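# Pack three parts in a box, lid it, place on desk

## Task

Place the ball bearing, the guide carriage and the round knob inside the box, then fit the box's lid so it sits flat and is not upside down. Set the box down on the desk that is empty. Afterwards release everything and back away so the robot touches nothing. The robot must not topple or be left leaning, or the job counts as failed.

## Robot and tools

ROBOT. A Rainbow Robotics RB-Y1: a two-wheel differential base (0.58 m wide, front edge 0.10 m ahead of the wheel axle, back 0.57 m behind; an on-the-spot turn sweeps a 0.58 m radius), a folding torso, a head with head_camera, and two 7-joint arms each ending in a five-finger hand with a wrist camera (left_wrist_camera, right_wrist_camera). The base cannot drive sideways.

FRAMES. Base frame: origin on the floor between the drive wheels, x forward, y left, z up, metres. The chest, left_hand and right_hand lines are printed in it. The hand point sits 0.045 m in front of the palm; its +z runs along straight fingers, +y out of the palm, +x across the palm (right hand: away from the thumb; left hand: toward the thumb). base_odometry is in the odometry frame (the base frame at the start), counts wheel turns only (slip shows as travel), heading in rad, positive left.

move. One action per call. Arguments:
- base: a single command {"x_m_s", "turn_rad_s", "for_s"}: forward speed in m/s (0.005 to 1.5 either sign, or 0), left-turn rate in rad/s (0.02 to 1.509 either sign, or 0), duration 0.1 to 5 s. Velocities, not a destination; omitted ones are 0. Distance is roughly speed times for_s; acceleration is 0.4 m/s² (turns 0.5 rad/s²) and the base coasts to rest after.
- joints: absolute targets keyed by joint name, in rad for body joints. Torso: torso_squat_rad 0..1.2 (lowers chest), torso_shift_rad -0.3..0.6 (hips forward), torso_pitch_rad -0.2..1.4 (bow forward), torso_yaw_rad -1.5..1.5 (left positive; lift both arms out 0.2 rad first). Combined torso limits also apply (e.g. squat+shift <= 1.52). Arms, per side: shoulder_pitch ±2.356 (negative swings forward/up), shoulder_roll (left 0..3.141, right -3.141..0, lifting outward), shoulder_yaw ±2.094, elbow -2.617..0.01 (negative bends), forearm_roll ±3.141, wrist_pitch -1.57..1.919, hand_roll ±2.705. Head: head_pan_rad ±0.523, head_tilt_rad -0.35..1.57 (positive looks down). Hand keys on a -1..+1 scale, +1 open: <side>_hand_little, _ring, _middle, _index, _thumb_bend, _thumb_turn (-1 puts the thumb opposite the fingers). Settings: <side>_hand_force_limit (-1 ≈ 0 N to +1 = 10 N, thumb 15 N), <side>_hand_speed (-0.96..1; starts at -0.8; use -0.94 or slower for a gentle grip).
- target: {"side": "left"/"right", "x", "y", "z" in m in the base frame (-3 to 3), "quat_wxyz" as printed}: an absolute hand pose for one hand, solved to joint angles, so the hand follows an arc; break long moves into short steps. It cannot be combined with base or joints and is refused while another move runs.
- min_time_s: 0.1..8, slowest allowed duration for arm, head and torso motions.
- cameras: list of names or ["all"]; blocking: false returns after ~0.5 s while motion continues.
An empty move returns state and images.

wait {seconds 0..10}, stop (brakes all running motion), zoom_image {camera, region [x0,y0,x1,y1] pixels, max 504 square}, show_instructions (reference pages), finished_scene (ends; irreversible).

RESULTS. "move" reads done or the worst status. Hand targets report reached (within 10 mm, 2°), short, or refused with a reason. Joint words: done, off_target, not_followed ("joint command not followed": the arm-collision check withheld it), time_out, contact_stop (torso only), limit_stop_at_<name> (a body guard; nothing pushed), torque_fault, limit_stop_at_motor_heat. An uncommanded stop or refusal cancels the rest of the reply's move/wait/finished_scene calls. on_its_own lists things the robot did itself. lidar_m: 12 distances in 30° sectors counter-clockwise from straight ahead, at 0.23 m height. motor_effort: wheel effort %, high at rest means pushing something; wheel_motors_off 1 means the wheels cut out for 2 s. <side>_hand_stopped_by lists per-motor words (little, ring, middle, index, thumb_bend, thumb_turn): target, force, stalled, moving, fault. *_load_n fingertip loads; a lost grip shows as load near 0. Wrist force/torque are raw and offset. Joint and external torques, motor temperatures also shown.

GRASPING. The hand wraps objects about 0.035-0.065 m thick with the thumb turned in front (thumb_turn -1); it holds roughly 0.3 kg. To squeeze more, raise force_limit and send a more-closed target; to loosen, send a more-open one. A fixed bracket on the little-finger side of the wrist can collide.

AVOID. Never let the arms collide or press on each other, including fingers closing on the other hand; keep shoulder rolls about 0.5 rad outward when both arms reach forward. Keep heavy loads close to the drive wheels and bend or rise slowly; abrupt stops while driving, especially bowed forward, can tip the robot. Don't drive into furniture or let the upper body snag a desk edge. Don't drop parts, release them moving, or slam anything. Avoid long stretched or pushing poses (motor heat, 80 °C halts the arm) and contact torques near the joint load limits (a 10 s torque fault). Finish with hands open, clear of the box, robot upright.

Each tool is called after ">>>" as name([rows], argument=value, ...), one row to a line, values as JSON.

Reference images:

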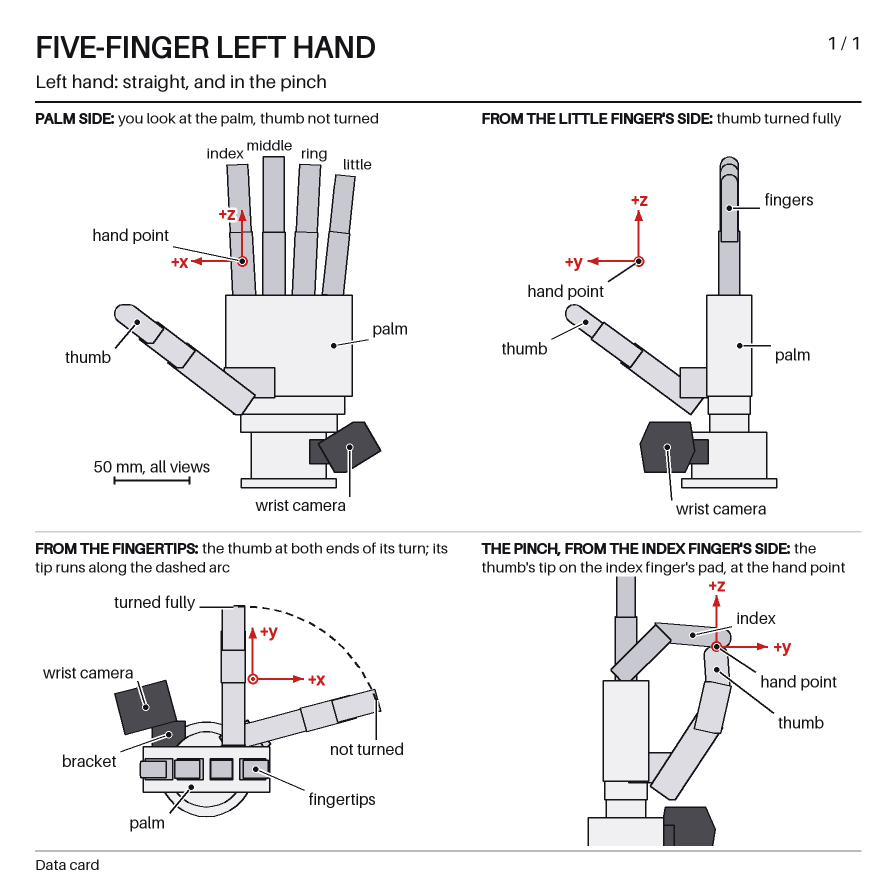

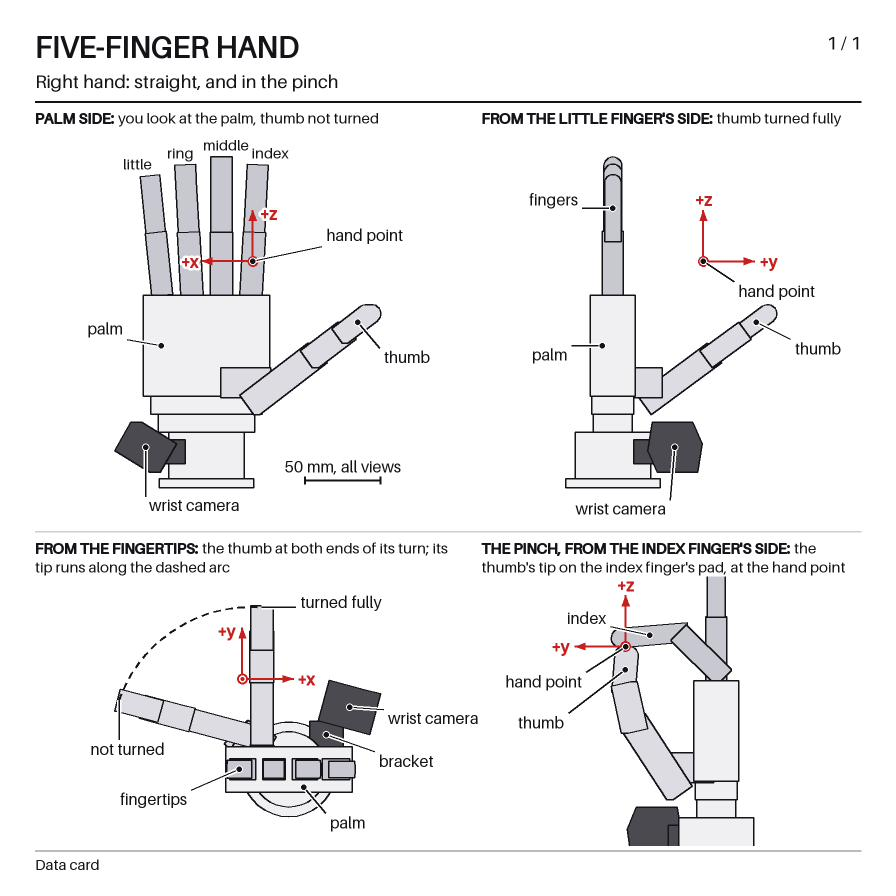

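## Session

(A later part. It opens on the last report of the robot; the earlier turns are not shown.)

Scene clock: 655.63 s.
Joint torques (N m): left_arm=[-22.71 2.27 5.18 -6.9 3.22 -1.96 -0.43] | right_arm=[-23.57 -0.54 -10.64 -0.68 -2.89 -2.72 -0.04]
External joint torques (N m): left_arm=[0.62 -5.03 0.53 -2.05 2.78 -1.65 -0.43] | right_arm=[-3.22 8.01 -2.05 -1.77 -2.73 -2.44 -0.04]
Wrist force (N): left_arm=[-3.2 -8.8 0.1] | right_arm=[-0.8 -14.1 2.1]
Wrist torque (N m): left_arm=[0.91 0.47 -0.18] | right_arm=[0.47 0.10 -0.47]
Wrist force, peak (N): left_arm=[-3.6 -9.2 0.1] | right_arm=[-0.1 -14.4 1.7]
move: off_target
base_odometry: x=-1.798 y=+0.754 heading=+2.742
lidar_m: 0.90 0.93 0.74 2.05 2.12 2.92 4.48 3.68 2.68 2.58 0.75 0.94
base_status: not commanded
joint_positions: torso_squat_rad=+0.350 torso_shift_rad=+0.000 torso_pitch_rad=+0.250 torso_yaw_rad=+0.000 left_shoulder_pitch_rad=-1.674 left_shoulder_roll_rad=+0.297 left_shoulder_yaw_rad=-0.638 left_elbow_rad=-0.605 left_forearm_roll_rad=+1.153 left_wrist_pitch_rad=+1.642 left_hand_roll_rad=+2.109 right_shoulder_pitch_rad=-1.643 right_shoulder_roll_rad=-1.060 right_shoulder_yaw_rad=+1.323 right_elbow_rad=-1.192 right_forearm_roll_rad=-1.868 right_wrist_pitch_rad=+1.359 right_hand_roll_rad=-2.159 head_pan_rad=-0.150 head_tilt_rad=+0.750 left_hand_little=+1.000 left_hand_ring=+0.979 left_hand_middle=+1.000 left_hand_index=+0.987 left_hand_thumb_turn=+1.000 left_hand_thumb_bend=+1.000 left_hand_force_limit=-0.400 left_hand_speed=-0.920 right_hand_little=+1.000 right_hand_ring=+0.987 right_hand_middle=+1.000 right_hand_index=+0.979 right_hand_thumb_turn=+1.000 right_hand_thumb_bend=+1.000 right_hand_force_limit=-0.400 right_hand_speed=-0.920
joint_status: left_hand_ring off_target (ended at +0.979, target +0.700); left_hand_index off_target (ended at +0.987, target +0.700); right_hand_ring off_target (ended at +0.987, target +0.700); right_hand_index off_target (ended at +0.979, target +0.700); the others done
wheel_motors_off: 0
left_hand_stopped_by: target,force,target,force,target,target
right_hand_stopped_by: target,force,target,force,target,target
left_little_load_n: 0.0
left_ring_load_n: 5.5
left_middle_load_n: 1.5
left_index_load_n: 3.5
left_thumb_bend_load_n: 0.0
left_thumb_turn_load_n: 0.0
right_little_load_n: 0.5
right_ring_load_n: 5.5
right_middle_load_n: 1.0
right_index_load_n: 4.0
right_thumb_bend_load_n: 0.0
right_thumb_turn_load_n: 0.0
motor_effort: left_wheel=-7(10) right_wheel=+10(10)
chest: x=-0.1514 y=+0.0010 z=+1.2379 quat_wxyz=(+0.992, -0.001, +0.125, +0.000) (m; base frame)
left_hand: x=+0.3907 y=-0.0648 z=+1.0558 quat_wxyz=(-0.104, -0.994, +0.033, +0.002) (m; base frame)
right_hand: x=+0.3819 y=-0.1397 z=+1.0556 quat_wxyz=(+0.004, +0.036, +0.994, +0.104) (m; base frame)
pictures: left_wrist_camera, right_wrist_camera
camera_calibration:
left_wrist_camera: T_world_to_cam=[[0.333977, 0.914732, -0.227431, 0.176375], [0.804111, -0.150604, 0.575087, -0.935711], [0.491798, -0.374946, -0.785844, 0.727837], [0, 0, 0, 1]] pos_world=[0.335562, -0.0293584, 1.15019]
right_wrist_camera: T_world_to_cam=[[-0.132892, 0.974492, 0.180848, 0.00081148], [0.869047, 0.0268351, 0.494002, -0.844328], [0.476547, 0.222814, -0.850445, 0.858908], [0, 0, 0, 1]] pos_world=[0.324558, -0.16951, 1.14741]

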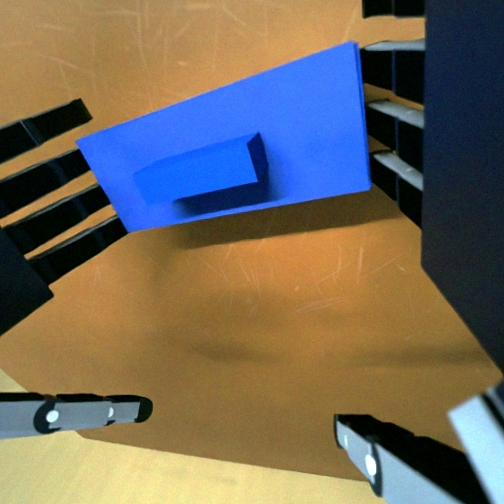

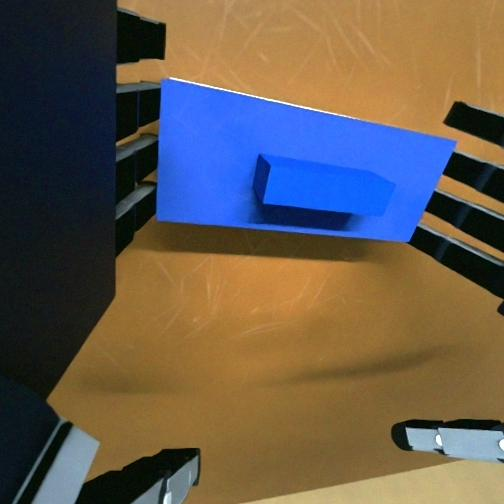

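>>> move(target={"side":"right","x":0.3825,"y":-0.1365,"z":1.056,"quat_wxyz":[0.0037,0.0348,0.9939,0.1045]}, min_time_s=0.6)

>>> move(joints={"torso_squat_rad": 0.3}, min_time_s=1.5, cameras=["all"])

>>> zoom_image(camera="head_camera", region=[330, 50, 630, 250])

Scene clock: 659.07 s.
Joint torques (N m): left_arm=[-23.01 0.9 5.75 -7.48 3.9 -2.31 -0.45] | right_arm=[-24.83 1.08 -10.88 -1.75 -3.68 -3.27 0.35]
External joint torques (N m): left_arm=[0.32 -6.39 1.1 -2.63 3.46 -1.99 -0.45] | right_arm=[-4.41 9.63 -2.32 -2.84 -3.52 -2.99 0.35]
Wrist force (N): left_arm=[-2.9 -11.2 -0.7] | right_arm=[-0.7 -16.8 -1.4]
Wrist torque (N m): left_arm=[1.10 0.45 -0.13] | right_arm=[0.86 0.23 -0.49]
Wrist force, peak (N): left_arm=[-3.4 -11.4 -1.0] | right_arm=[-0.4 -17.2 -2.1]
move: done
base_odometry: x=-1.798 y=+0.754 heading=+2.742
lidar_m: 0.90 0.94 0.75 2.04 2.12 2.91 4.48 3.66 2.68 2.58 0.75 0.94
base_status: not commanded
joint_positions: torso_squat_rad=+0.350 torso_shift_rad=+0.000 torso_pitch_rad=+0.250 torso_yaw_rad=+0.000 left_shoulder_pitch_rad=-1.674 left_shoulder_roll_rad=+0.297 left_shoulder_yaw_rad=-0.638 left_elbow_rad=-0.605 left_forearm_roll_rad=+1.153 left_wrist_pitch_rad=+1.642 left_hand_roll_rad=+2.109 right_shoulder_pitch_rad=-1.645 right_shoulder_roll_rad=-1.054 right_shoulder_yaw_rad=+1.323 right_elbow_rad=-1.184 right_forearm_roll_rad=-1.868 right_wrist_pitch_rad=+1.362 right_hand_roll_rad=-2.158 head_pan_rad=-0.150 head_tilt_rad=+0.750 left_hand_little=+1.000 left_hand_ring=+0.979 left_hand_middle=+1.000 left_hand_index=+0.987 left_hand_thumb_turn=+1.000 left_hand_thumb_bend=+1.000 left_hand_force_limit=-0.400 left_hand_speed=-0.920 right_hand_little=+1.000 right_hand_ring=+0.987 right_hand_middle=+1.000 right_hand_index=+0.979 right_hand_thumb_turn=+1.000 right_hand_thumb_bend=+1.000 right_hand_force_limit=-0.400 right_hand_speed=-0.920
joint_status: all done
wheel_motors_off: 0
left_hand_stopped_by: target,force,target,force,target,target
right_hand_stopped_by: target,force,target,force,target,target
left_little_load_n: 0.0
left_ring_load_n: 6.0
left_middle_load_n: 1.5
left_index_load_n: 4.5
left_thumb_bend_load_n: 0.0
left_thumb_turn_load_n: 0.0
right_little_load_n: 0.0
right_ring_load_n: 6.5
right_middle_load_n: 1.5
right_index_load_n: 4.0
right_thumb_bend_load_n: 0.0
right_thumb_turn_load_n: 0.0
motor_effort: left_wheel=-6(9) right_wheel=+9(10)
chest: x=-0.1514 y=+0.0010 z=+1.2379 quat_wxyz=(+0.992, -0.001, +0.125, +0.000) (m; base frame)
left_hand: x=+0.3909 y=-0.0645 z=+1.0558 quat_wxyz=(-0.104, -0.994, +0.033, +0.002) (m; base frame)
right_hand: x=+0.3826 y=-0.1386 z=+1.0555 quat_wxyz=(+0.004, +0.036, +0.994, +0.103) (m; base frame)
right_hand_status: reached (checked arc, planned for 0.6 s): 2 mm and 0.2 deg off.
pictures: none

Scene clock: 660.87 s.
Joint torques (N m): left_arm=[-24.49 0.93 6.76 -8.24 4.07 -2.47 -0.45] | right_arm=[-24.32 -0.58 -11.78 -1.63 -3.72 -3.28 0.47]
External joint torques (N m): left_arm=[-1.16 -6.36 2.11 -3.39 3.63 -2.15 -0.45] | right_arm=[-3.9 7.98 -3.23 -2.71 -3.56 -3 0.47]
Wrist force (N): left_arm=[-2.8 -12.2 5.2] | right_arm=[-0.4 -15.6 4.9]
Wrist torque (N m): left_arm=[0.75 0.54 -0.09] | right_arm=[0.38 0.05 -0.43]
Wrist force, peak (N): left_arm=[-2.8 -12.4 5.5] | right_arm=[-0.8 -16.8 -0.1]
move: done
base_odometry: x=-1.798 y=+0.754 heading=+2.742
lidar_m: 0.89 0.95 0.75 2.05 2.14 2.91 4.48 3.67 2.68 2.58 0.74 0.92
base_status: not commanded
joint_positions: torso_squat_rad=+0.300 torso_shift_rad=+0.000 torso_pitch_rad=+0.250 torso_yaw_rad=+0.000 left_shoulder_pitch_rad=-1.674 left_shoulder_roll_rad=+0.297 left_shoulder_yaw_rad=-0.638 left_elbow_rad=-0.605 left_forearm_roll_rad=+1.153 left_wrist_pitch_rad=+1.642 left_hand_roll_rad=+2.109 right_shoulder_pitch_rad=-1.645 right_shoulder_roll_rad=-1.053 right_shoulder_yaw_rad=+1.324 right_elbow_rad=-1.184 right_forearm_roll_rad=-1.868 right_wrist_pitch_rad=+1.362 right_hand_roll_rad=-2.158 head_pan_rad=-0.150 head_tilt_rad=+0.750 left_hand_little=+1.000 left_hand_ring=+0.979 left_hand_middle=+1.000 left_hand_index=+0.987 left_hand_thumb_turn=+1.000 left_hand_thumb_bend=+1.000 left_hand_force_limit=-0.400 left_hand_speed=-0.920 right_hand_little=+1.000 right_hand_ring=+0.987 right_hand_middle=+1.000 right_hand_index=+0.979 right_hand_thumb_turn=+1.000 right_hand_thumb_bend=+1.000 right_hand_force_limit=-0.400 right_hand_speed=-0.920
joint_status: all done
wheel_motors_off: 0
left_hand_stopped_by: target,force,target,force,target,target
right_hand_stopped_by: target,force,target,force,target,target
left_little_load_n: 0.0
left_ring_load_n: 6.0
left_middle_load_n: 2.0
left_index_load_n: 4.5
left_thumb_bend_load_n: 0.0
left_thumb_turn_load_n: -0.5
right_little_load_n: 0.0
right_ring_load_n: 6.0
right_middle_load_n: 1.0
right_index_load_n: 3.5
right_thumb_bend_load_n: 0.0
right_thumb_turn_load_n: 0.0
motor_effort: left_wheel=-7(9) right_wheel=+9(10)
chest: x=-0.1512 y=+0.0011 z=+1.2490 quat_wxyz=(+0.992, -0.001, +0.125, +0.000) (m; base frame)
left_hand: x=+0.3909 y=-0.0643 z=+1.0664 quat_wxyz=(-0.104, -0.994, +0.033, +0.003) (m; base frame)
right_hand: x=+0.3826 y=-0.1384 z=+1.0662 quat_wxyz=(+0.003, +0.036, +0.994, +0.103) (m; base frame)
pictures: head_camera, left_wrist_camera, right_wrist_camera
camera_calibration:
head_camera: T_world_to_cam=[[-0.186542, -0.982373, 0.0120805, -0.0281729], [-0.825749, 0.150115, -0.543695, 0.77508], [0.532298, -0.111397, -0.839196, 1.19723], [0, 0, 0, 1]] pos_world=[-0.00251902, -0.0106585, 1.42646]
left_wrist_camera: T_world_to_cam=[[0.333106, 0.915135, -0.227087, 0.17825], [0.804724, -0.150412, 0.574278, -0.941311], [0.491385, -0.374038, -0.786534, 0.737213], [0, 0, 0, 1]] pos_world=[0.335864, -0.0289613, 1.1609]
right_wrist_camera: T_world_to_cam=[[-0.132954, 0.974521, 0.180641, -0.00200625], [0.870201, 0.0275363, 0.491927, -0.84828], [0.47442, 0.222598, -0.85169, 0.869385], [0, 0, 0, 1]] pos_world=[0.325454, -0.16821, 1.1581]

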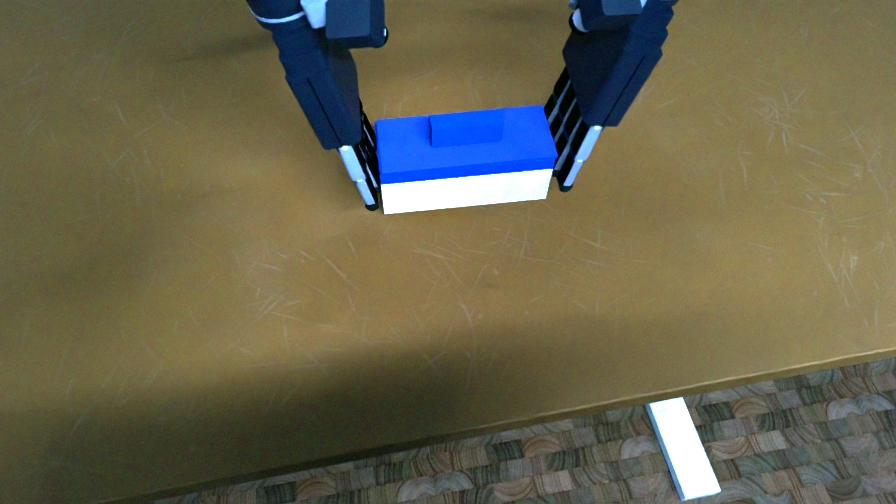

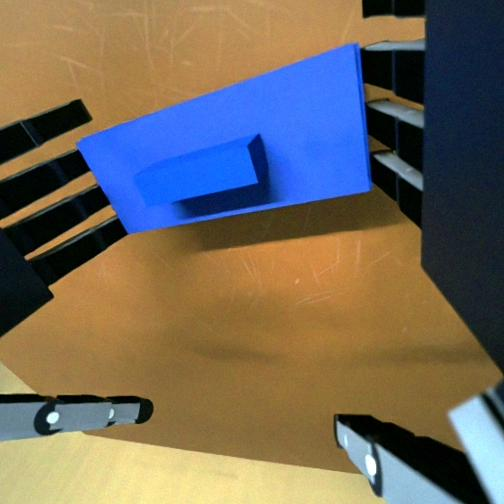

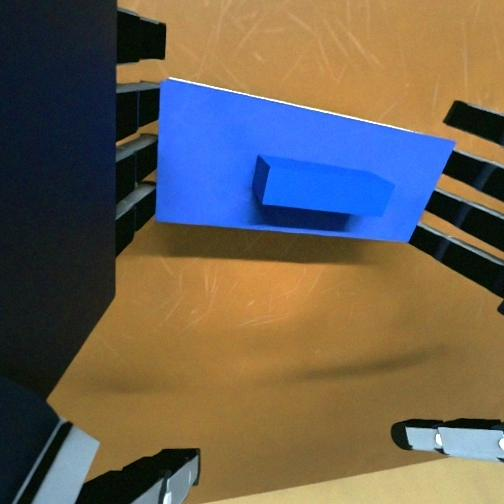

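Scaled by 1.680.

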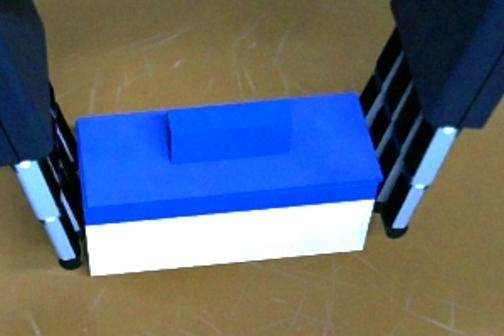

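>>> move(joints={"torso_squat_rad": 0.12}, min_time_s=3, cameras=["head_camera"])

Scene clock: 666.67 s.
Joint torques (N m): left_arm=[-24.47 0.76 6.59 -8.21 4.07 -2.54 -0.42] | right_arm=[-24.42 -0.78 -11.79 -1.68 -3.58 -3.26 0.14]
External joint torques (N m): left_arm=[-1.13 -6.54 1.94 -3.36 3.63 -2.22 -0.42] | right_arm=[-4 7.77 -3.23 -2.76 -3.42 -2.98 0.14]
Wrist force (N): left_arm=[-3.1 -11.6 5.4] | right_arm=[-0.7 -15.5 4.8]
Wrist torque (N m): left_arm=[0.87 0.59 -0.13] | right_arm=[0.42 0.12 -0.42]
Wrist force, peak (N): left_arm=[-2.9 -12.3 5.8] | right_arm=[-0.5 -15.7 4.9]
move: done
base_odometry: x=-1.798 y=+0.754 heading=+2.742
lidar_m: 0.90 0.94 0.75 2.04 2.12 2.91 4.48 3.67 2.69 2.58 0.76 0.94
base_status: not commanded
joint_positions: torso_squat_rad=+0.120 torso_shift_rad=+0.000 torso_pitch_rad=+0.250 torso_yaw_rad=+0.000 left_shoulder_pitch_rad=-1.674 left_shoulder_roll_rad=+0.297 left_shoulder_yaw_rad=-0.638 left_elbow_rad=-0.605 left_forearm_roll_rad=+1.153 left_wrist_pitch_rad=+1.642 left_hand_roll_rad=+2.109 right_shoulder_pitch_rad=-1.645 right_shoulder_roll_rad=-1.053 right_shoulder_yaw_rad=+1.324 right_elbow_rad=-1.184 right_forearm_roll_rad=-1.868 right_wrist_pitch_rad=+1.362 right_hand_roll_rad=-2.158 head_pan_rad=-0.150 head_tilt_rad=+0.750 left_hand_little=+1.000 left_hand_ring=+0.979 left_hand_middle=+1.000 left_hand_index=+0.987 left_hand_thumb_turn=+1.000 left_hand_thumb_bend=+1.000 left_hand_force_limit=-0.400 left_hand_speed=-0.920 right_hand_little=+1.000 right_hand_ring=+0.987 right_hand_middle=+1.000 right_hand_index=+0.979 right_hand_thumb_turn=+1.000 right_hand_thumb_bend=+1.000 right_hand_force_limit=-0.400 right_hand_speed=-0.920
joint_status: all done
wheel_motors_off: 0
left_hand_stopped_by: target,force,target,force,target,target
right_hand_stopped_by: target,force,target,force,target,target
left_little_load_n: 0.0
left_ring_load_n: 6.5
left_middle_load_n: 1.5
left_index_load_n: 5.0
left_thumb_bend_load_n: -0.5
left_thumb_turn_load_n: 0.0
right_little_load_n: 0.0
right_ring_load_n: 6.0
right_middle_load_n: 1.5
right_index_load_n: 3.5
right_thumb_bend_load_n: 0.0
right_thumb_turn_load_n: 0.0
motor_effort: left_wheel=-7(9) right_wheel=+8(10)
chest: x=-0.1512 y=+0.0011 z=+1.2752 quat_wxyz=(+0.992, -0.001, +0.125, +0.000) (m; base frame)
left_hand: x=+0.3909 y=-0.0643 z=+1.0926 quat_wxyz=(-0.104, -0.994, +0.033, +0.003) (m; base frame)
right_hand: x=+0.3826 y=-0.1384 z=+1.0924 quat_wxyz=(+0.003, +0.036, +0.994, +0.103) (m; base frame)
pictures: head_camera
camera_calibration:
head_camera: T_world_to_cam=[[-0.186542, -0.982373, 0.0120805, -0.0283924], [-0.825749, 0.150115, -0.543695, 0.789364], [0.532298, -0.111397, -0.839196, 1.21932], [0, 0, 0, 1]] pos_world=[-0.00251902, -0.0105585, 1.45276]

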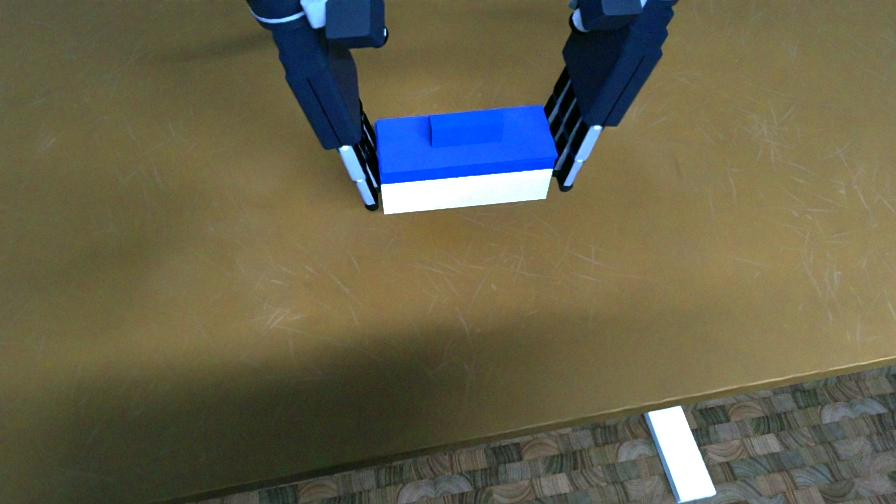

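>>> move(base={"x_m_s": -0.12, "for_s": 4.0}, cameras=["head_camera"])

Scene clock: 676.13 s.
Joint torques (N m): left_arm=[-25.18 0.94 7.14 -8.87 4.23 -2.73 -0.43] | right_arm=[-24.13 -1.02 -12.17 -1.59 -3.46 -3.3 0.33]
External joint torques (N m): left_arm=[-1.84 -6.35 2.49 -4.02 3.79 -2.41 -0.43] | right_arm=[-3.71 7.53 -3.62 -2.67 -3.3 -3.03 0.33]
Wrist force (N): left_arm=[-3.1 -11.6 5.7] | right_arm=[-0.8 -15.5 5.0]
Wrist torque (N m): left_arm=[0.83 0.57 -0.11] | right_arm=[0.40 0.10 -0.41]
Wrist force, peak (N): left_arm=[-3.3 -12.1 5.5] | right_arm=[-0.7 -16.1 4.6]
move: done
base_odometry: x=-1.356 y=+0.567 heading=+2.741
lidar_m: 1.37 1.11 1.97 2.04 2.12 2.93 4.01 3.62 2.68 2.58 1.97 1.12
base_status: done (sent for 4 of 4 s)
joint_positions: torso_squat_rad=+0.120 torso_shift_rad=+0.000 torso_pitch_rad=+0.250 torso_yaw_rad=+0.000 left_shoulder_pitch_rad=-1.673 left_shoulder_roll_rad=+0.297 left_shoulder_yaw_rad=-0.638 left_elbow_rad=-0.605 left_forearm_roll_rad=+1.153 left_wrist_pitch_rad=+1.642 left_hand_roll_rad=+2.109 right_shoulder_pitch_rad=-1.645 right_shoulder_roll_rad=-1.053 right_shoulder_yaw_rad=+1.324 right_elbow_rad=-1.184 right_forearm_roll_rad=-1.868 right_wrist_pitch_rad=+1.362 right_hand_roll_rad=-2.158 head_pan_rad=-0.150 head_tilt_rad=+0.750 left_hand_little=+1.000 left_hand_ring=+0.979 left_hand_middle=+1.000 left_hand_index=+0.987 left_hand_thumb_turn=+1.000 left_hand_thumb_bend=+1.000 left_hand_force_limit=-0.400 left_hand_speed=-0.920 right_hand_little=+1.000 right_hand_ring=+0.987 right_hand_middle=+1.000 right_hand_index=+0.979 right_hand_thumb_turn=+1.000 right_hand_thumb_bend=+1.000 right_hand_force_limit=-0.400 right_hand_speed=-0.920
joint_status: not commanded
wheel_motors_off: 0
left_hand_stopped_by: target,force,target,force,target,target
right_hand_stopped_by: target,force,target,force,target,target
left_little_load_n: 0.0
left_ring_load_n: 6.5
left_middle_load_n: 2.0
left_index_load_n: 4.5
left_thumb_bend_load_n: 0.0
left_thumb_turn_load_n: 0.0
right_little_load_n: 0.0
right_ring_load_n: 6.0
right_middle_load_n: 1.5
right_index_load_n: 4.0
right_thumb_bend_load_n: 0.0
right_thumb_turn_load_n: 0.0
motor_effort: left_wheel=-9(22) right_wheel=+13(34)
chest: x=-0.1513 y=+0.0011 z=+1.2753 quat_wxyz=(+0.992, -0.001, +0.125, +0.000) (m; base frame)
left_hand: x=+0.3908 y=-0.0642 z=+1.0926 quat_wxyz=(-0.104, -0.994, +0.033, +0.003) (m; base frame)
right_hand: x=+0.3825 y=-0.1383 z=+1.0925 quat_wxyz=(+0.003, +0.036, +0.994, +0.103) (m; base frame)
pictures: head_camera
camera_calibration:
head_camera: T_world_to_cam=[[-0.186551, -0.982371, 0.0120542, -0.0283915], [-0.825672, 0.150121, -0.54381, 0.789366], [0.532414, -0.111401, -0.839122, 1.21932], [0, 0, 0, 1]] pos_world=[-0.00271929, -0.0105585, 1.45276]

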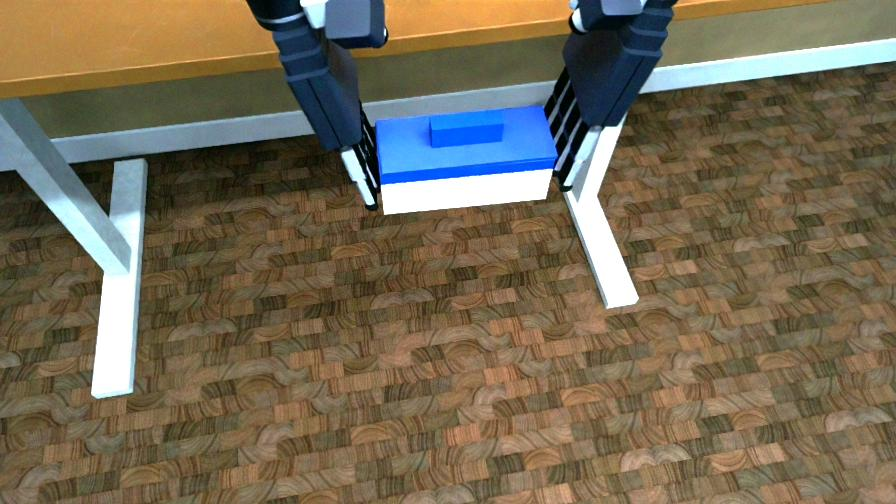

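>>> move(base={"x_m_s": -0.29, "for_s": 5.0})

>>> move(base={"turn_rad_s": -0.5, "for_s": 5.0}, cameras=["head_camera"])

Scene clock: 685.07 s.
Joint torques (N m): left_arm=[-25.24 0.79 6.92 -8.83 4.21 -2.82 -0.53] | right_arm=[-24.37 -1.5 -12.65 -1.46 -3.46 -3.33 0.22]
External joint torques (N m): left_arm=[-1.91 -6.51 2.27 -3.98 3.77 -2.51 -0.53] | right_arm=[-3.95 7.05 -4.1 -2.55 -3.3 -3.06 0.22]
Wrist force (N): left_arm=[-2.8 -11.6 5.5] | right_arm=[-1.0 -15.5 4.9]
Wrist torque (N m): left_arm=[0.86 0.55 -0.10] | right_arm=[0.42 0.13 -0.42]
Wrist force, peak (N): left_arm=[-3.3 -12.2 5.5] | right_arm=[-0.8 -15.9 5.0]
move: done
base_odometry: x=-0.021 y=+0.001 heading=+2.740
lidar_m: 2.46 2.46 2.10 2.04 2.11 2.89 2.57 2.75 2.68 2.58 2.69 2.93
base_status: done (sent for 5 of 5 s)
joint_positions: torso_squat_rad=+0.120 torso_shift_rad=+0.000 torso_pitch_rad=+0.250 torso_yaw_rad=+0.000 left_shoulder_pitch_rad=-1.673 left_shoulder_roll_rad=+0.297 left_shoulder_yaw_rad=-0.638 left_elbow_rad=-0.605 left_forearm_roll_rad=+1.153 left_wrist_pitch_rad=+1.643 left_hand_roll_rad=+2.109 right_shoulder_pitch_rad=-1.645 right_shoulder_roll_rad=-1.053 right_shoulder_yaw_rad=+1.324 right_elbow_rad=-1.184 right_forearm_roll_rad=-1.868 right_wrist_pitch_rad=+1.362 right_hand_roll_rad=-2.158 head_pan_rad=-0.150 head_tilt_rad=+0.750 left_hand_little=+1.000 left_hand_ring=+0.979 left_hand_middle=+1.000 left_hand_index=+0.987 left_hand_thumb_turn=+1.000 left_hand_thumb_bend=+1.000 left_hand_force_limit=-0.400 left_hand_speed=-0.920 right_hand_little=+1.000 right_hand_ring=+0.987 right_hand_middle=+1.000 right_hand_index=+0.979 right_hand_thumb_turn=+1.000 right_hand_thumb_bend=+1.000 right_hand_force_limit=-0.400 right_hand_speed=-0.920
joint_status: not commanded
wheel_motors_off: 0
left_hand_stopped_by: target,force,target,force,target,target
right_hand_stopped_by: target,force,target,force,target,target
left_little_load_n: 0.0
left_ring_load_n: 6.5
left_middle_load_n: 2.0
left_index_load_n: 5.0
left_thumb_bend_load_n: -0.5
left_thumb_turn_load_n: 0.0
right_little_load_n: 0.5
right_ring_load_n: 6.0
right_middle_load_n: 1.0
right_index_load_n: 3.5
right_thumb_bend_load_n: 0.0
right_thumb_turn_load_n: 0.0
motor_effort: left_wheel=-9(28) right_wheel=+11(26)
chest: x=-0.1513 y=+0.0011 z=+1.2753 quat_wxyz=(+0.992, -0.001, +0.125, +0.000) (m; base frame)
left_hand: x=+0.3908 y=-0.0642 z=+1.0926 quat_wxyz=(-0.104, -0.994, +0.033, +0.003) (m; base frame)
right_hand: x=+0.3825 y=-0.1383 z=+1.0925 quat_wxyz=(+0.003, +0.036, +0.994, +0.103) (m; base frame)
pictures: none

Scene clock: 691.40 s.
Joint torques (N m): left_arm=[-25.38 0.61 6.86 -8.8 4.15 -2.86 -0.49] | right_arm=[-24.26 -1.51 -12.48 -1.71 -3.59 -3.26 0.41]
External joint torques (N m): left_arm=[-2.05 -6.68 2.21 -3.95 3.71 -2.54 -0.49] | right_arm=[-3.84 7.04 -3.92 -2.8 -3.43 -2.99 0.41]
Wrist force (N): left_arm=[-3.1 -11.7 5.3] | right_arm=[-1.0 -15.6 4.8]
Wrist torque (N m): left_arm=[0.86 0.56 -0.12] | right_arm=[0.43 0.15 -0.44]
Wrist force, peak (N): left_arm=[-3.4 -11.9 5.7] | right_arm=[-0.8 -15.9 4.7]
move: done
base_odometry: x=-0.021 y=+0.001 heading=+0.241
lidar_m: 2.77 2.63 2.58 2.81 2.50 2.48 2.58 2.03 2.01 2.19 3.04 2.56
base_status: done (sent for 5 of 5 s)
joint_positions: torso_squat_rad=+0.120 torso_shift_rad=+0.000 torso_pitch_rad=+0.250 torso_yaw_rad=+0.000 left_shoulder_pitch_rad=-1.673 left_shoulder_roll_rad=+0.297 left_shoulder_yaw_rad=-0.638 left_elbow_rad=-0.605 left_forearm_roll_rad=+1.153 left_wrist_pitch_rad=+1.643 left_hand_roll_rad=+2.109 right_shoulder_pitch_rad=-1.645 right_shoulder_roll_rad=-1.053 right_shoulder_yaw_rad=+1.324 right_elbow_rad=-1.184 right_forearm_roll_rad=-1.868 right_wrist_pitch_rad=+1.362 right_hand_roll_rad=-2.158 head_pan_rad=-0.150 head_tilt_rad=+0.750 left_hand_little=+1.000 left_hand_ring=+0.979 left_hand_middle=+1.000 left_hand_index=+0.987 left_hand_thumb_turn=+1.000 left_hand_thumb_bend=+1.000 left_hand_force_limit=-0.400 left_hand_speed=-0.920 right_hand_little=+1.000 right_hand_ring=+0.987 right_hand_middle=+1.000 right_hand_index=+0.979 right_hand_thumb_turn=+1.000 right_hand_thumb_bend=+1.000 right_hand_force_limit=-0.400 right_hand_speed=-0.920
joint_status: not commanded
wheel_motors_off: 0
left_hand_stopped_by: target,force,target,force,target,target
right_hand_stopped_by: target,force,target,force,target,target
left_little_load_n: 0.0
left_ring_load_n: 6.5
left_middle_load_n: 2.0
left_index_load_n: 5.0
left_thumb_bend_load_n: -0.5
left_thumb_turn_load_n: 0.0
right_little_load_n: 0.0
right_ring_load_n: 6.0
right_middle_load_n: 1.0
right_index_load_n: 4.0
right_thumb_bend_load_n: 0.0
right_thumb_turn_load_n: 0.0
motor_effort: left_wheel=+9(36) right_wheel=+4(48)
chest: x=-0.1513 y=+0.0011 z=+1.2753 quat_wxyz=(+0.992, -0.001, +0.125, +0.000) (m; base frame)
left_hand: x=+0.3908 y=-0.0642 z=+1.0925 quat_wxyz=(-0.104, -0.994, +0.033, +0.003) (m; base frame)
right_hand: x=+0.3825 y=-0.1382 z=+1.0924 quat_wxyz=(+0.003, +0.036, +0.994, +0.103) (m; base frame)
pictures: head_camera
camera_calibration:
head_camera: T_world_to_cam=[[-0.186551, -0.982371, 0.0120542, -0.0283915], [-0.825672, 0.150121, -0.54381, 0.789366], [0.532414, -0.111401, -0.839122, 1.21932], [0, 0, 0, 1]] pos_world=[-0.00271929, -0.0105585, 1.45276]

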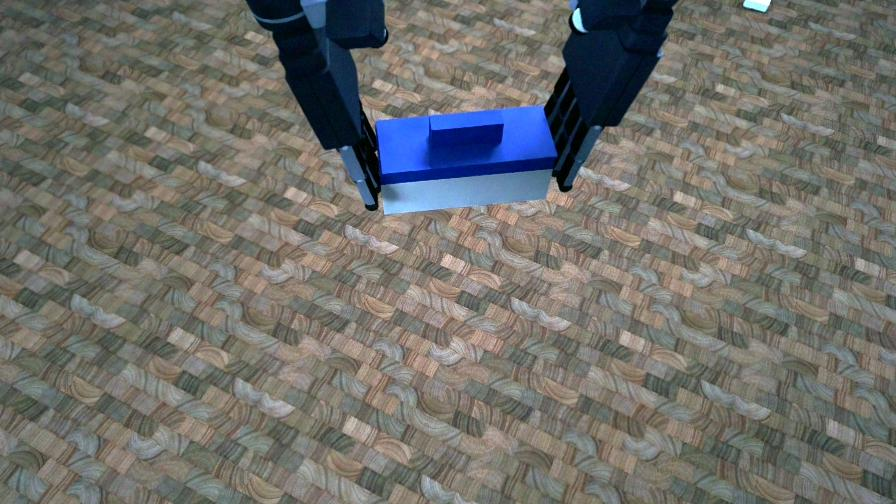

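>>> move(base={"turn_rad_s": -0.2, "for_s": 1.205}, joints={"head_tilt_rad": 0.3, "head_pan_rad": 0}, cameras=["head_camera"])

Scene clock: 694.77 s.
Joint torques (N m): left_arm=[-25.22 0.75 6.74 -8.77 4.14 -2.82 -0.48] | right_arm=[-24.1 -1.53 -12.94 -1.64 -3.45 -3.27 0.27]
External joint torques (N m): left_arm=[-1.88 -6.54 2.1 -3.92 3.7 -2.51 -0.47] | right_arm=[-3.68 7.03 -4.38 -2.73 -3.29 -2.99 0.27]
Wrist force (N): left_arm=[-3.0 -11.9 5.3] | right_arm=[-0.9 -15.5 4.8]
Wrist torque (N m): left_arm=[0.83 0.55 -0.11] | right_arm=[0.42 0.13 -0.41]
Wrist force, peak (N): left_arm=[-3.1 -12.1 5.9] | right_arm=[-0.8 -16.0 5.0]
move: done
base_odometry: x=-0.021 y=+0.001 heading=+0.001
lidar_m: 2.76 2.79 2.59 2.62 3.07 2.49 2.48 2.17 2.00 2.05 2.58 2.57
base_status: done (sent for 1.2 of 1.2 s)
joint_positions: torso_squat_rad=+0.120 torso_shift_rad=+0.000 torso_pitch_rad=+0.250 torso_yaw_rad=+0.000 left_shoulder_pitch_rad=-1.673 left_shoulder_roll_rad=+0.297 left_shoulder_yaw_rad=-0.638 left_elbow_rad=-0.605 left_forearm_roll_rad=+1.153 left_wrist_pitch_rad=+1.643 left_hand_roll_rad=+2.109 right_shoulder_pitch_rad=-1.645 right_shoulder_roll_rad=-1.053 right_shoulder_yaw_rad=+1.324 right_elbow_rad=-1.184 right_forearm_roll_rad=-1.868 right_wrist_pitch_rad=+1.362 right_hand_roll_rad=-2.158 head_pan_rad=+0.000 head_tilt_rad=+0.300 left_hand_little=+1.000 left_hand_ring=+0.979 left_hand_middle=+1.000 left_hand_index=+0.987 left_hand_thumb_turn=+1.000 left_hand_thumb_bend=+1.000 left_hand_force_limit=-0.400 left_hand_speed=-0.920 right_hand_little=+1.000 right_hand_ring=+0.987 right_hand_middle=+1.000 right_hand_index=+0.979 right_hand_thumb_turn=+1.000 right_hand_thumb_bend=+1.000 right_hand_force_limit=-0.400 right_hand_speed=-0.920
joint_status: all done
wheel_motors_off: 0
left_hand_stopped_by: target,force,target,force,target,target
right_hand_stopped_by: target,force,target,force,target,target
left_little_load_n: 0.0
left_ring_load_n: 6.5
left_middle_load_n: 2.0
left_index_load_n: 4.5
left_thumb_bend_load_n: 0.0
left_thumb_turn_load_n: 0.0
right_little_load_n: 0.0
right_ring_load_n: 6.0
right_middle_load_n: 1.5
right_index_load_n: 4.0
right_thumb_bend_load_n: 0.0
right_thumb_turn_load_n: 0.0
motor_effort: left_wheel=+11(25) right_wheel=+4(21)
chest: x=-0.1513 y=+0.0011 z=+1.2753 quat_wxyz=(+0.992, -0.001, +0.125, +0.000) (m; base frame)
left_hand: x=+0.3908 y=-0.0642 z=+1.0925 quat_wxyz=(-0.104, -0.994, +0.033, +0.003) (m; base frame)
right_hand: x=+0.3825 y=-0.1382 z=+1.0924 quat_wxyz=(+0.003, +0.036, +0.994, +0.103) (m; base frame)
pictures: head_camera
camera_calibration:
head_camera: T_world_to_cam=[[-0.0266807, -0.998815, -0.0407124, 0.0617345], [-0.521834, 0.0486537, -0.851658, 1.26455], [0.85263, -0.00147767, -0.522514, 0.781537], [0, 0, 0, 1]] pos_world=[-0.00483048, 0.00129131, 1.48784]

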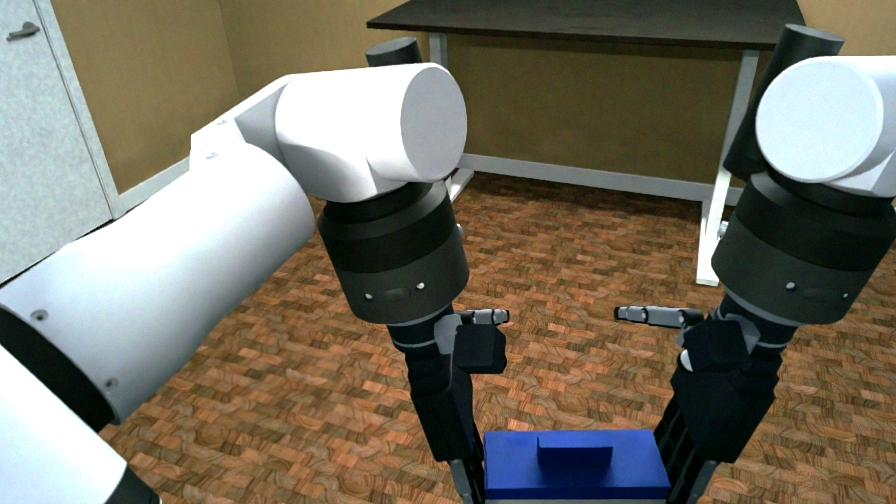

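>>> move(base={"x_m_s": 0.28, "for_s": 4.3})

>>> move(base={"turn_rad_s": -0.3, "for_s": 1.43}, joints={"head_tilt_rad": 0.4}, cameras=["head_camera"])

Scene clock: 706.97 s.
Joint torques (N m): left_arm=[-25.39 1.02 7.11 -8.95 4.23 -2.62 -0.45] | right_arm=[-23.92 -1.72 -12.67 -1.58 -3.52 -3.4 0.35]
External joint torques (N m): left_arm=[-2.05 -6.27 2.46 -4.09 3.79 -2.3 -0.45] | right_arm=[-3.5 6.83 -4.12 -2.66 -3.36 -3.13 0.35]
Wrist force (N): left_arm=[-3.2 -11.3 5.5] | right_arm=[-0.7 -15.4 4.7]
Wrist torque (N m): left_arm=[0.89 0.58 -0.14] | right_arm=[0.45 0.11 -0.40]
Wrist force, peak (N): left_arm=[-3.0 -12.2 5.2] | right_arm=[-0.9 -15.8 5.0]
move: done
base_odometry: x=+1.183 y=+0.002 heading=+0.001
lidar_m: 1.55 2.25 2.08 2.15 2.73 3.51 3.66 2.69 2.49 2.53 1.57 1.63
base_status: done (sent for 4.3 of 4.3 s)
joint_positions: torso_squat_rad=+0.120 torso_shift_rad=+0.000 torso_pitch_rad=+0.250 torso_yaw_rad=+0.000 left_shoulder_pitch_rad=-1.673 left_shoulder_roll_rad=+0.297 left_shoulder_yaw_rad=-0.638 left_elbow_rad=-0.605 left_forearm_roll_rad=+1.153 left_wrist_pitch_rad=+1.642 left_hand_roll_rad=+2.109 right_shoulder_pitch_rad=-1.645 right_shoulder_roll_rad=-1.053 right_shoulder_yaw_rad=+1.324 right_elbow_rad=-1.184 right_forearm_roll_rad=-1.868 right_wrist_pitch_rad=+1.362 right_hand_roll_rad=-2.158 head_pan_rad=+0.000 head_tilt_rad=+0.300 left_hand_little=+1.000 left_hand_ring=+0.979 left_hand_middle=+1.000 left_hand_index=+0.987 left_hand_thumb_turn=+1.000 left_hand_thumb_bend=+1.000 left_hand_force_limit=-0.400 left_hand_speed=-0.920 right_hand_little=+1.000 right_hand_ring=+0.987 right_hand_middle=+1.000 right_hand_index=+0.979 right_hand_thumb_turn=+1.000 right_hand_thumb_bend=+1.000 right_hand_force_limit=-0.400 right_hand_speed=-0.920
joint_status: not commanded
wheel_motors_off: 0
left_hand_stopped_by: target,force,target,force,target,target
right_hand_stopped_by: target,force,target,force,target,target
left_little_load_n: 0.0
left_ring_load_n: 6.5
left_middle_load_n: 1.5
left_index_load_n: 5.0
left_thumb_bend_load_n: 0.0
left_thumb_turn_load_n: 0.0
right_little_load_n: 0.0
right_ring_load_n: 6.0
right_middle_load_n: 1.0
right_index_load_n: 3.5
right_thumb_bend_load_n: -0.5
right_thumb_turn_load_n: 0.0
motor_effort: left_wheel=-2(30) right_wheel=+6(42)
chest: x=-0.1512 y=+0.0011 z=+1.2752 quat_wxyz=(+0.992, -0.001, +0.125, +0.000) (m; base frame)
left_hand: x=+0.3909 y=-0.0642 z=+1.0924 quat_wxyz=(-0.104, -0.994, +0.033, +0.003) (m; base frame)
right_hand: x=+0.3826 y=-0.1382 z=+1.0923 quat_wxyz=(+0.003, +0.036, +0.994, +0.103) (m; base frame)
pictures: none

Scene clock: 709.33 s.
Joint torques (N m): left_arm=[-25.3 0.93 7.06 -8.79 4.25 -2.73 -0.41] | right_arm=[-24.01 -2.04 -12.9 -1.85 -3.53 -3.18 0.18]
External joint torques (N m): left_arm=[-1.97 -6.36 2.41 -3.94 3.81 -2.42 -0.41] | right_arm=[-3.59 6.52 -4.35 -2.93 -3.37 -2.9 0.18]
Wrist force (N): left_arm=[-3.3 -11.5 5.5] | right_arm=[-0.9 -15.6 4.7]
Wrist torque (N m): left_arm=[0.90 0.61 -0.13] | right_arm=[0.44 0.13 -0.42]
Wrist force, peak (N): left_arm=[-3.7 -12.0 5.5] | right_arm=[-0.7 -16.0 4.7]
move: done
base_odometry: x=+1.183 y=+0.002 heading=-0.429
lidar_m: 1.89 1.57 2.18 2.10 2.21 2.98 3.48 3.60 2.60 2.49 2.57 1.58
base_status: done (sent for 1.43 of 1.43 s)
joint_positions: torso_squat_rad=+0.120 torso_shift_rad=+0.000 torso_pitch_rad=+0.250 torso_yaw_rad=+0.000 left_shoulder_pitch_rad=-1.673 left_shoulder_roll_rad=+0.297 left_shoulder_yaw_rad=-0.638 left_elbow_rad=-0.605 left_forearm_roll_rad=+1.153 left_wrist_pitch_rad=+1.642 left_hand_roll_rad=+2.109 right_shoulder_pitch_rad=-1.645 right_shoulder_roll_rad=-1.053 right_shoulder_yaw_rad=+1.324 right_elbow_rad=-1.184 right_forearm_roll_rad=-1.868 right_wrist_pitch_rad=+1.362 right_hand_roll_rad=-2.158 head_pan_rad=+0.000 head_tilt_rad=+0.400 left_hand_little=+1.000 left_hand_ring=+0.979 left_hand_middle=+1.000 left_hand_index=+0.987 left_hand_thumb_turn=+1.000 left_hand_thumb_bend=+1.000 left_hand_force_limit=-0.400 left_hand_speed=-0.920 right_hand_little=+1.000 right_hand_ring=+0.987 right_hand_middle=+1.000 right_hand_index=+0.979 right_hand_thumb_turn=+1.000 right_hand_thumb_bend=+1.000 right_hand_force_limit=-0.400 right_hand_speed=-0.920
joint_status: all done
wheel_motors_off: 0
left_hand_stopped_by: target,force,target,force,target,target
right_hand_stopped_by: target,force,target,force,target,target
left_little_load_n: 0.0
left_ring_load_n: 6.5
left_middle_load_n: 2.0
left_index_load_n: 5.0
left_thumb_bend_load_n: 0.0
left_thumb_turn_load_n: 0.0
right_little_load_n: 0.0
right_ring_load_n: 6.0
right_middle_load_n: 1.0
right_index_load_n: 4.0
right_thumb_bend_load_n: 0.0
right_thumb_turn_load_n: 0.0
motor_effort: left_wheel=+9(32) right_wheel=+3(44)
chest: x=-0.1512 y=+0.0011 z=+1.2752 quat_wxyz=(+0.992, -0.001, +0.125, +0.000) (m; base frame)
left_hand: x=+0.3909 y=-0.0642 z=+1.0924 quat_wxyz=(-0.104, -0.994, +0.033, +0.003) (m; base frame)
right_hand: x=+0.3826 y=-0.1382 z=+1.0923 quat_wxyz=(+0.003, +0.036, +0.994, +0.103) (m; base frame)
pictures: head_camera
camera_calibration:
head_camera: T_world_to_cam=[[-0.0308355, -0.998809, -0.0378005, 0.0570588], [-0.604322, 0.0487533, -0.795247, 1.17542], [0.796143, -0.00167816, -0.605106, 0.897784], [0, 0, 0, 1]] pos_world=[-0.00267001, 0.00119164, 1.48016]

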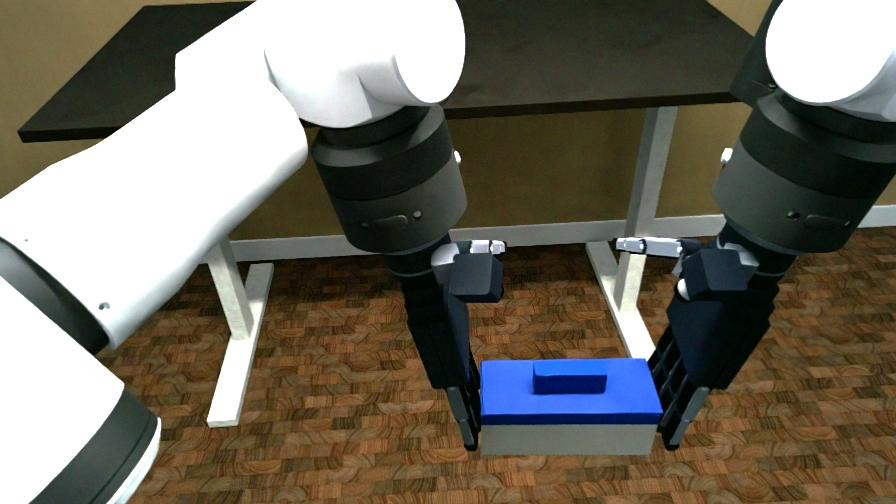

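>>> move(base={"x_m_s": 0.2, "for_s": 2.4}, joints={"head_tilt_rad": 0.65, "torso_squat_rad": 0.0}, min_time_s=3, cameras=["all"])

Scene clock: 720.07 s.
Joint torques (N m): left_arm=[-25.28 0.87 6.96 -8.86 4.29 -2.72 -0.43] | right_arm=[-24.32 -1.13 -12.86 -1.49 -3.44 -3.28 0.13]
External joint torques (N m): left_arm=[-1.94 -6.42 2.31 -4.01 3.85 -2.4 -0.43] | right_arm=[-3.9 7.42 -4.31 -2.58 -3.28 -3 0.13]
Wrist force (N): left_arm=[-3.1 -11.5 5.4] | right_arm=[-0.8 -15.5 4.7]
Wrist torque (N m): left_arm=[0.88 0.56 -0.17] | right_arm=[0.45 0.12 -0.41]
Wrist force, peak (N): left_arm=[-3.3 -11.9 5.7] | right_arm=[-0.9 -15.8 4.8]
move: done
base_odometry: x=+1.619 y=-0.198 heading=-0.429
lidar_m: 1.42 1.14 2.01 2.12 2.23 2.99 3.97 3.61 2.59 2.47 2.07 1.15
base_status: done (sent for 2.4 of 2.4 s)
joint_positions: torso_squat_rad=+0.000 torso_shift_rad=+0.000 torso_pitch_rad=+0.250 torso_yaw_rad=+0.000 left_shoulder_pitch_rad=-1.673 left_shoulder_roll_rad=+0.297 left_shoulder_yaw_rad=-0.638 left_elbow_rad=-0.605 left_forearm_roll_rad=+1.153 left_wrist_pitch_rad=+1.642 left_hand_roll_rad=+2.109 right_shoulder_pitch_rad=-1.645 right_shoulder_roll_rad=-1.053 right_shoulder_yaw_rad=+1.324 right_elbow_rad=-1.184 right_forearm_roll_rad=-1.868 right_wrist_pitch_rad=+1.362 right_hand_roll_rad=-2.158 head_pan_rad=+0.000 head_tilt_rad=+0.650 left_hand_little=+1.000 left_hand_ring=+0.979 left_hand_middle=+1.000 left_hand_index=+0.987 left_hand_thumb_turn=+1.000 left_hand_thumb_bend=+1.000 left_hand_force_limit=-0.400 left_hand_speed=-0.920 right_hand_little=+1.000 right_hand_ring=+0.987 right_hand_middle=+1.000 right_hand_index=+0.979 right_hand_thumb_turn=+1.000 right_hand_thumb_bend=+1.000 right_hand_force_limit=-0.400 right_hand_speed=-0.920
joint_status: all done
wheel_motors_off: 0
left_hand_stopped_by: target,force,target,force,target,target
right_hand_stopped_by: target,force,target,force,target,target
left_little_load_n: 0.0
left_ring_load_n: 6.5
left_middle_load_n: 2.0
left_index_load_n: 5.0
left_thumb_bend_load_n: 0.0
left_thumb_turn_load_n: 0.0
right_little_load_n: 0.0
right_ring_load_n: 6.0
right_middle_load_n: 1.0
right_index_load_n: 4.0
right_thumb_bend_load_n: 0.0
right_thumb_turn_load_n: 0.0
motor_effort: left_wheel=-4(29) right_wheel=+6(40)
chest: x=-0.1512 y=+0.0011 z=+1.2803 quat_wxyz=(+0.992, -0.001, +0.125, +0.000) (m; base frame)
left_hand: x=+0.3909 y=-0.0642 z=+1.0975 quat_wxyz=(-0.104, -0.994, +0.033, +0.003) (m; base frame)
right_hand: x=+0.3826 y=-0.1382 z=+1.0974 quat_wxyz=(+0.003, +0.036, +0.994, +0.103) (m; base frame)
pictures: head_camera, left_wrist_camera, right_wrist_camera
camera_calibration:
head_camera: T_world_to_cam=[[-0.0395721, -0.998799, -0.0288867, 0.0434848], [-0.782259, 0.0489538, -0.621027, 0.909275], [0.621695, -0.00197851, -0.783257, 1.14836], [0, 0, 0, 1]] pos_world=[-0.000921877, 0.00119209, 1.4654]
left_wrist_camera: T_world_to_cam=[[0.332901, 0.915228, -0.227011, 0.185202], [0.804881, -0.150373, 0.574069, -0.958958], [0.491267, -0.373825, -0.786709, 0.761965], [0, 0, 0, 1]] pos_world=[0.335865, -0.028862, 1.192]
right_wrist_camera: T_world_to_cam=[[-0.133168, 0.974513, 0.180528, -0.00763503], [0.870272, 0.0278203, 0.491785, -0.86344], [0.474229, 0.222599, -0.851796, 0.896102], [0, 0, 0, 1]] pos_world=[0.325454, -0.16801, 1.1893]

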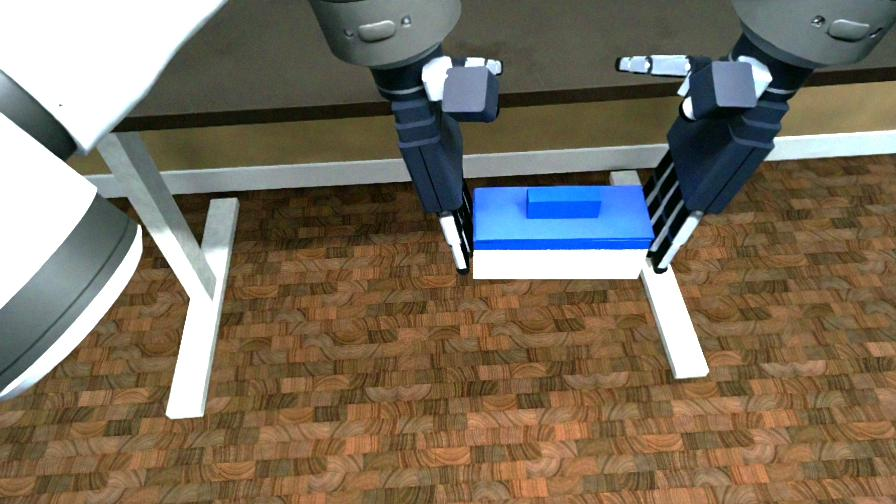

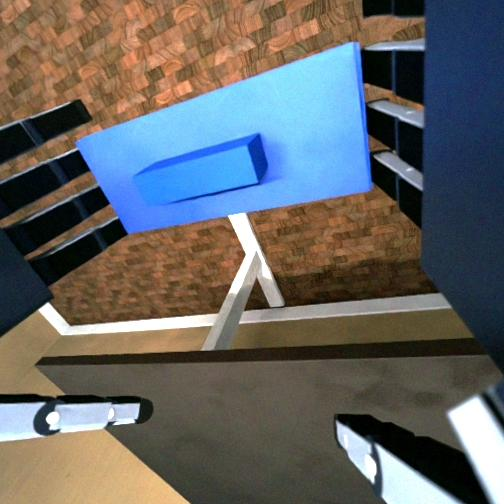

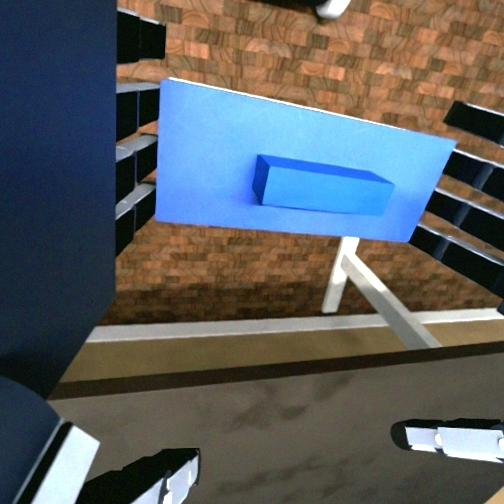

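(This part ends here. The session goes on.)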